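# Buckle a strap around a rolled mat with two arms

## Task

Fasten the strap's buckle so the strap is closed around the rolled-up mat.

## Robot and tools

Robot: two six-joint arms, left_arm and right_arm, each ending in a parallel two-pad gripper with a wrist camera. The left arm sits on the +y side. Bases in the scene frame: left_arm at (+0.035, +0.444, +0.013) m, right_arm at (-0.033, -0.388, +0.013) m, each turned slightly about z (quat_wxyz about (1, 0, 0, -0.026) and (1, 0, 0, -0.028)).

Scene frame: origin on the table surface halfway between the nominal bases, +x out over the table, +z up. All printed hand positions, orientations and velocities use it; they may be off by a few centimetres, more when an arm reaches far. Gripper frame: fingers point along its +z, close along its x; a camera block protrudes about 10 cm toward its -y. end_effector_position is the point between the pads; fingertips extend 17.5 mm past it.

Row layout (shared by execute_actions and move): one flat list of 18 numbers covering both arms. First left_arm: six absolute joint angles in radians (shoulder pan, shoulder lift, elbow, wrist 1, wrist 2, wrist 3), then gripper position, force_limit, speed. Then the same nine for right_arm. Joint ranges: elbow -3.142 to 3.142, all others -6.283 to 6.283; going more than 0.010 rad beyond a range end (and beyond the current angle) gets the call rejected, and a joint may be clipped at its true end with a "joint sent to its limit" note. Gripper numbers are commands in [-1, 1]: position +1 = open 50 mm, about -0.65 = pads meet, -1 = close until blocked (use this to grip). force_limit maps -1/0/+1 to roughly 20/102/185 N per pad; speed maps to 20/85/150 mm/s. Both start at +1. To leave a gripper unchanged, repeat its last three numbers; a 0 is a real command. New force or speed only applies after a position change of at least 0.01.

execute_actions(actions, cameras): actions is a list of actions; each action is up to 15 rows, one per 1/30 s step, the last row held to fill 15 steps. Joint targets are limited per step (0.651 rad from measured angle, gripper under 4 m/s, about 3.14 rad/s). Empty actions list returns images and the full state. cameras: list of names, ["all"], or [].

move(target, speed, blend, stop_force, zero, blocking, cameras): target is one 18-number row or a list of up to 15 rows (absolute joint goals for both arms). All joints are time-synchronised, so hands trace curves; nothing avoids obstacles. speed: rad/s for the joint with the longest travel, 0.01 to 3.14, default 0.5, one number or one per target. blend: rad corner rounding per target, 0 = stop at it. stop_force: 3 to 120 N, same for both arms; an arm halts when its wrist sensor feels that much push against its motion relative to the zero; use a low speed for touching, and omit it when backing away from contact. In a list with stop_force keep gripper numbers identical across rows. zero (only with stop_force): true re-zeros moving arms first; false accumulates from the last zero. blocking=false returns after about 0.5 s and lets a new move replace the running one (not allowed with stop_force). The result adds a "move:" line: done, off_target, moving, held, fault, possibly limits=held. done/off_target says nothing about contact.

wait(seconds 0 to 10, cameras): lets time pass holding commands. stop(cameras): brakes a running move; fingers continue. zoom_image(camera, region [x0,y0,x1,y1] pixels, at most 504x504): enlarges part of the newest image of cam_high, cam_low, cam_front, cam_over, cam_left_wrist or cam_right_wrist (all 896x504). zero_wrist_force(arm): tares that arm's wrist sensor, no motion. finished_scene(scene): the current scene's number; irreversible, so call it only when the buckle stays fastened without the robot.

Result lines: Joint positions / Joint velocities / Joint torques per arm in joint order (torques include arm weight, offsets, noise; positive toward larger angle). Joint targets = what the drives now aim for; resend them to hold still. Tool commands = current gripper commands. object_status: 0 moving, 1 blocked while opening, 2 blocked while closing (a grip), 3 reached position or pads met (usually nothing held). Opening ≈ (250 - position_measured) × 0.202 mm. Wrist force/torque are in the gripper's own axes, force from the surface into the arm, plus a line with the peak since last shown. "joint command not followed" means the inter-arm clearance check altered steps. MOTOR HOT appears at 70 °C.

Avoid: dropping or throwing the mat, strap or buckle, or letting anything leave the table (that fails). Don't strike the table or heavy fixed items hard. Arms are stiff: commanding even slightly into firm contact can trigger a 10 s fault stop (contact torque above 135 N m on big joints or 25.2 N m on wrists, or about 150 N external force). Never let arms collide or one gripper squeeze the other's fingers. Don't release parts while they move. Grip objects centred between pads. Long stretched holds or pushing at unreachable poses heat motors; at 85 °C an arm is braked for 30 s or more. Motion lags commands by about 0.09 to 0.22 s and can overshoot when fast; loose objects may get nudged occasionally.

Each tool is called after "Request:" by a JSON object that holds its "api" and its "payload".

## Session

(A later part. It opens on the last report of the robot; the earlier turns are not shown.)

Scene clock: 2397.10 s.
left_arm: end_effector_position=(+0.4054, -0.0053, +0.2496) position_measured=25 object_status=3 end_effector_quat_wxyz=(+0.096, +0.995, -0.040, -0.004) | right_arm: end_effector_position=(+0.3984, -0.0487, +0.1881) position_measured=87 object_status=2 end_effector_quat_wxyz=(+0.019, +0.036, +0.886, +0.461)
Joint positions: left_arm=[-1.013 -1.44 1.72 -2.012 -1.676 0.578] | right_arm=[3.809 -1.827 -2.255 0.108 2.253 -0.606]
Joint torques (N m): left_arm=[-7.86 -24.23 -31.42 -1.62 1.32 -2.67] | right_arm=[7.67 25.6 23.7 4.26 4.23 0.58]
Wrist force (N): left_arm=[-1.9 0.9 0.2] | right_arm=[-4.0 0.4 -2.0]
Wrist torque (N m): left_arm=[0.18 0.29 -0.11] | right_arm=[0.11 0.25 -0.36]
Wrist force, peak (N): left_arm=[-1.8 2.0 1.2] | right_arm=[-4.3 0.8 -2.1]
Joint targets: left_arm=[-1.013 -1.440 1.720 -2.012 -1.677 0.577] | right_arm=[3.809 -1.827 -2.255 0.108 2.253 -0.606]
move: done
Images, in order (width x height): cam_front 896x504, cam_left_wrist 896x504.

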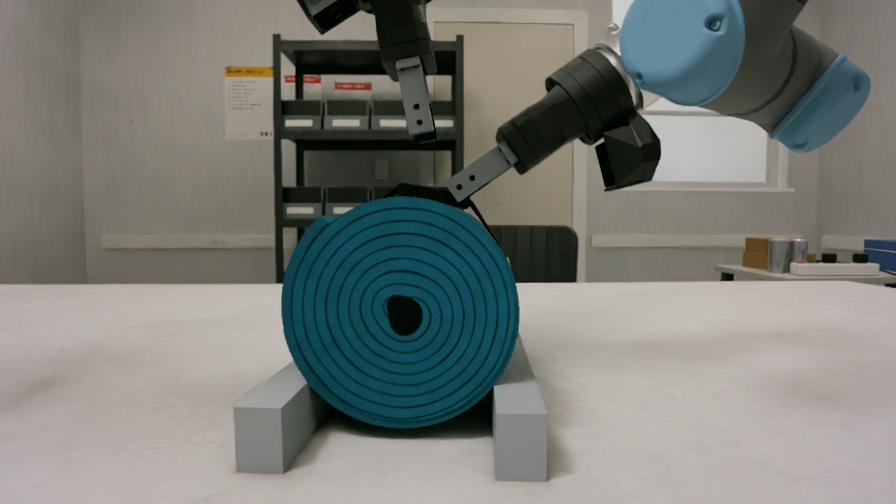

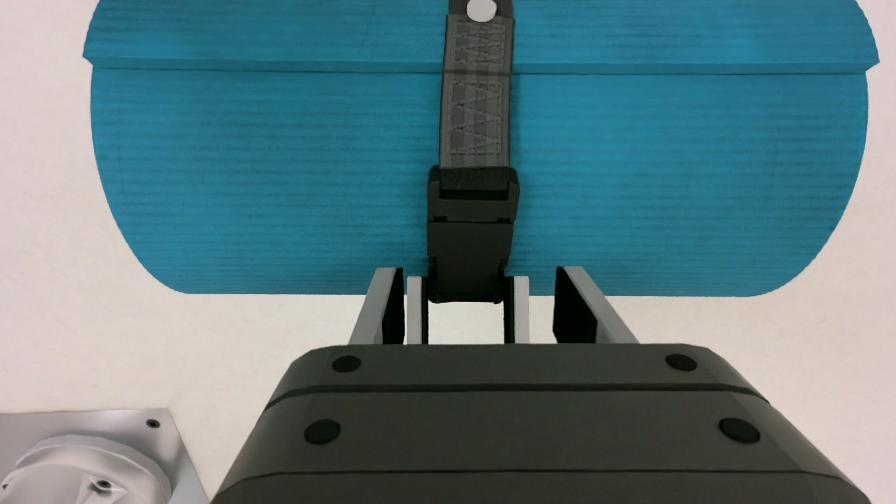

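Request:
{"api": "move", "payload": {"target": [-1.0127,-1.4395,1.7200,-2.0119,-1.6765,0.5774,0.85,-0.6,-1,3.8090,-1.8270,-2.2546,0.1081,2.2534,-0.6057,1,-0.5,-1], "speed": 0.1, "cameras": []}}

Request:
{"api": "move", "payload": {"target": [-0.9029,-1.6143,1.7693,-1.8740,-1.6934,0.6866,0.85,-0.6,-1,3.6770,-1.6513,-2.2725,-0.1399,2.3381,-0.7413,1,-0.5,-1], "speed": 0.15, "cameras": ["cam_over", "cam_front", "cam_high"]}}

Request:
{"api": "zoom_image", "payload": {"camera": "cam_over", "region": [350, 130, 450, 210]}}

Scene clock: 2402.47 s.
left_arm: end_effector_position=(+0.4053, -0.0054, +0.2496) position_measured=25 object_status=3 end_effector_quat_wxyz=(+0.096, +0.995, -0.040, -0.004) | right_arm: end_effector_position=(+0.3984, -0.0487, +0.1881) position_measured=3 object_status=0 end_effector_quat_wxyz=(+0.019, +0.036, +0.886, +0.461)
Joint positions: left_arm=[-1.013 -1.439 1.72 -2.012 -1.676 0.577] | right_arm=[3.809 -1.827 -2.255 0.108 2.253 -0.606]
Joint torques (N m): left_arm=[-7.7 -25.03 -30.96 -5.03 0.05 -2.6] | right_arm=[0.12 24.12 23.38 3.86 -0.41 0.72]
Wrist force (N): left_arm=[-1.9 1.0 0.4] | right_arm=[-1.1 0.2 -0.6]
Wrist torque (N m): left_arm=[0.20 0.31 -0.10] | right_arm=[0.08 0.34 -0.36]
Wrist force, peak (N): left_arm=[-2.1 1.0 0.3] | right_arm=[-4.4 0.7 -2.1]
Joint targets: left_arm=[-1.013 -1.440 1.720 -2.012 -1.677 0.577] | right_arm=[3.809 -1.827 -2.255 0.108 2.253 -0.606]
move: done
No camera images: "cameras" was empty.

Scene clock: 2404.47 s.
left_arm: end_effector_position=(+0.4103, +0.0898, +0.2996) position_measured=25 object_status=3 end_effector_quat_wxyz=(+0.096, +0.995, -0.040, -0.004) | right_arm: end_effector_position=(+0.3929, -0.1140, +0.2341) position_measured=3 object_status=3 end_effector_quat_wxyz=(+0.019, +0.036, +0.886, +0.461)
Joint positions: left_arm=[-0.903 -1.614 1.769 -1.874 -1.693 0.687] | right_arm=[3.677 -1.651 -2.273 -0.14 2.338 -0.741]
Joint torques (N m): left_arm=[-8.05 -17.89 -31.98 -5.68 -0.19 -2.51] | right_arm=[6.03 12.42 16.5 4.86 -1.61 1.63]
Wrist force (N): left_arm=[-1.8 0.9 0.1] | right_arm=[-1.4 0.5 -0.4]
Wrist torque (N m): left_arm=[0.17 0.27 -0.09] | right_arm=[0.12 0.37 -0.31]
Wrist force, peak (N): left_arm=[-2.0 1.9 1.0] | right_arm=[-1.5 0.4 -1.5]
Joint targets: left_arm=[-0.903 -1.614 1.769 -1.874 -1.693 0.687] | right_arm=[3.677 -1.651 -2.272 -0.140 2.338 -0.741]
move: done
Images, in order (width x height): cam_high 896x504, cam_front 896x504, cam_over 896x504.

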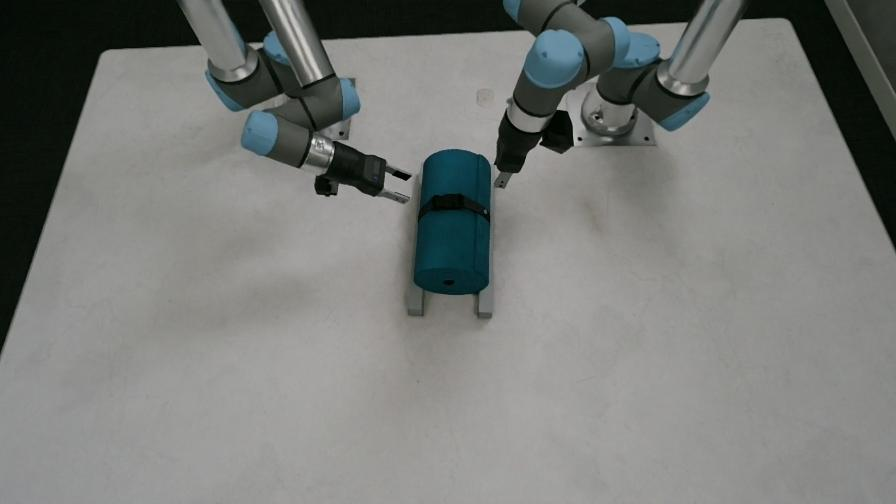

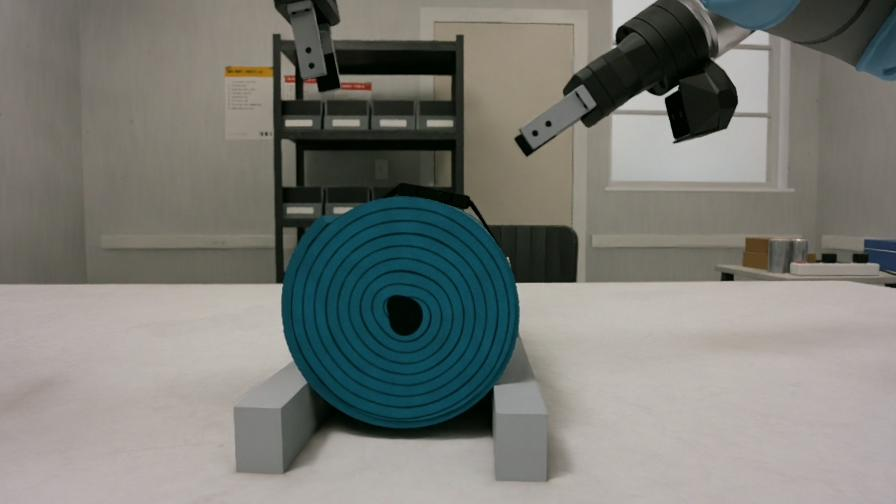

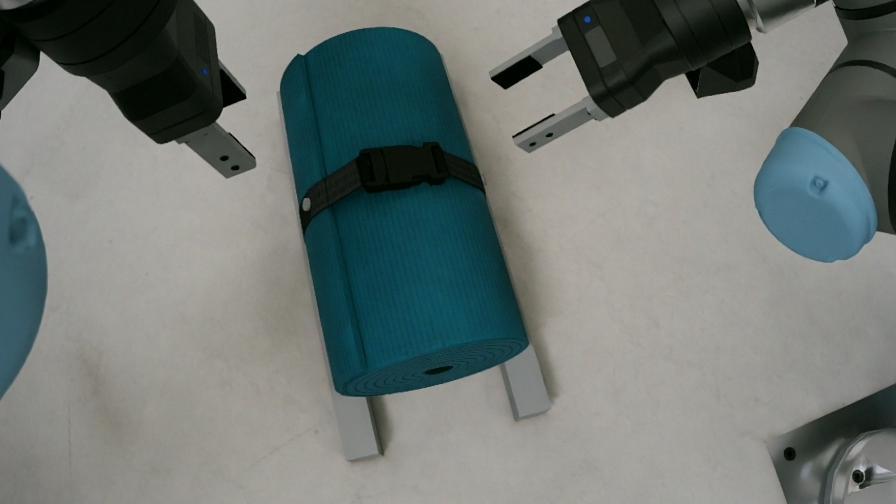

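Scaled by 5.040.

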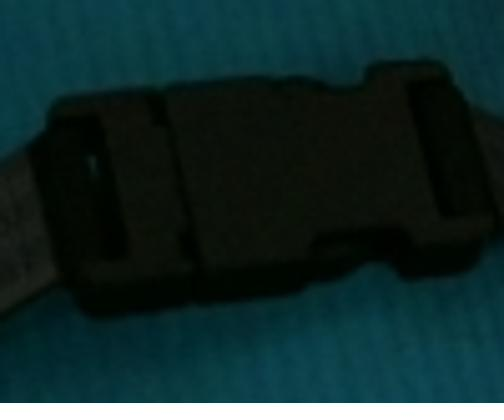

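Request:
{"api": "finished_scene", "payload": {"scene": 1}}

The scene is finished: the task was done.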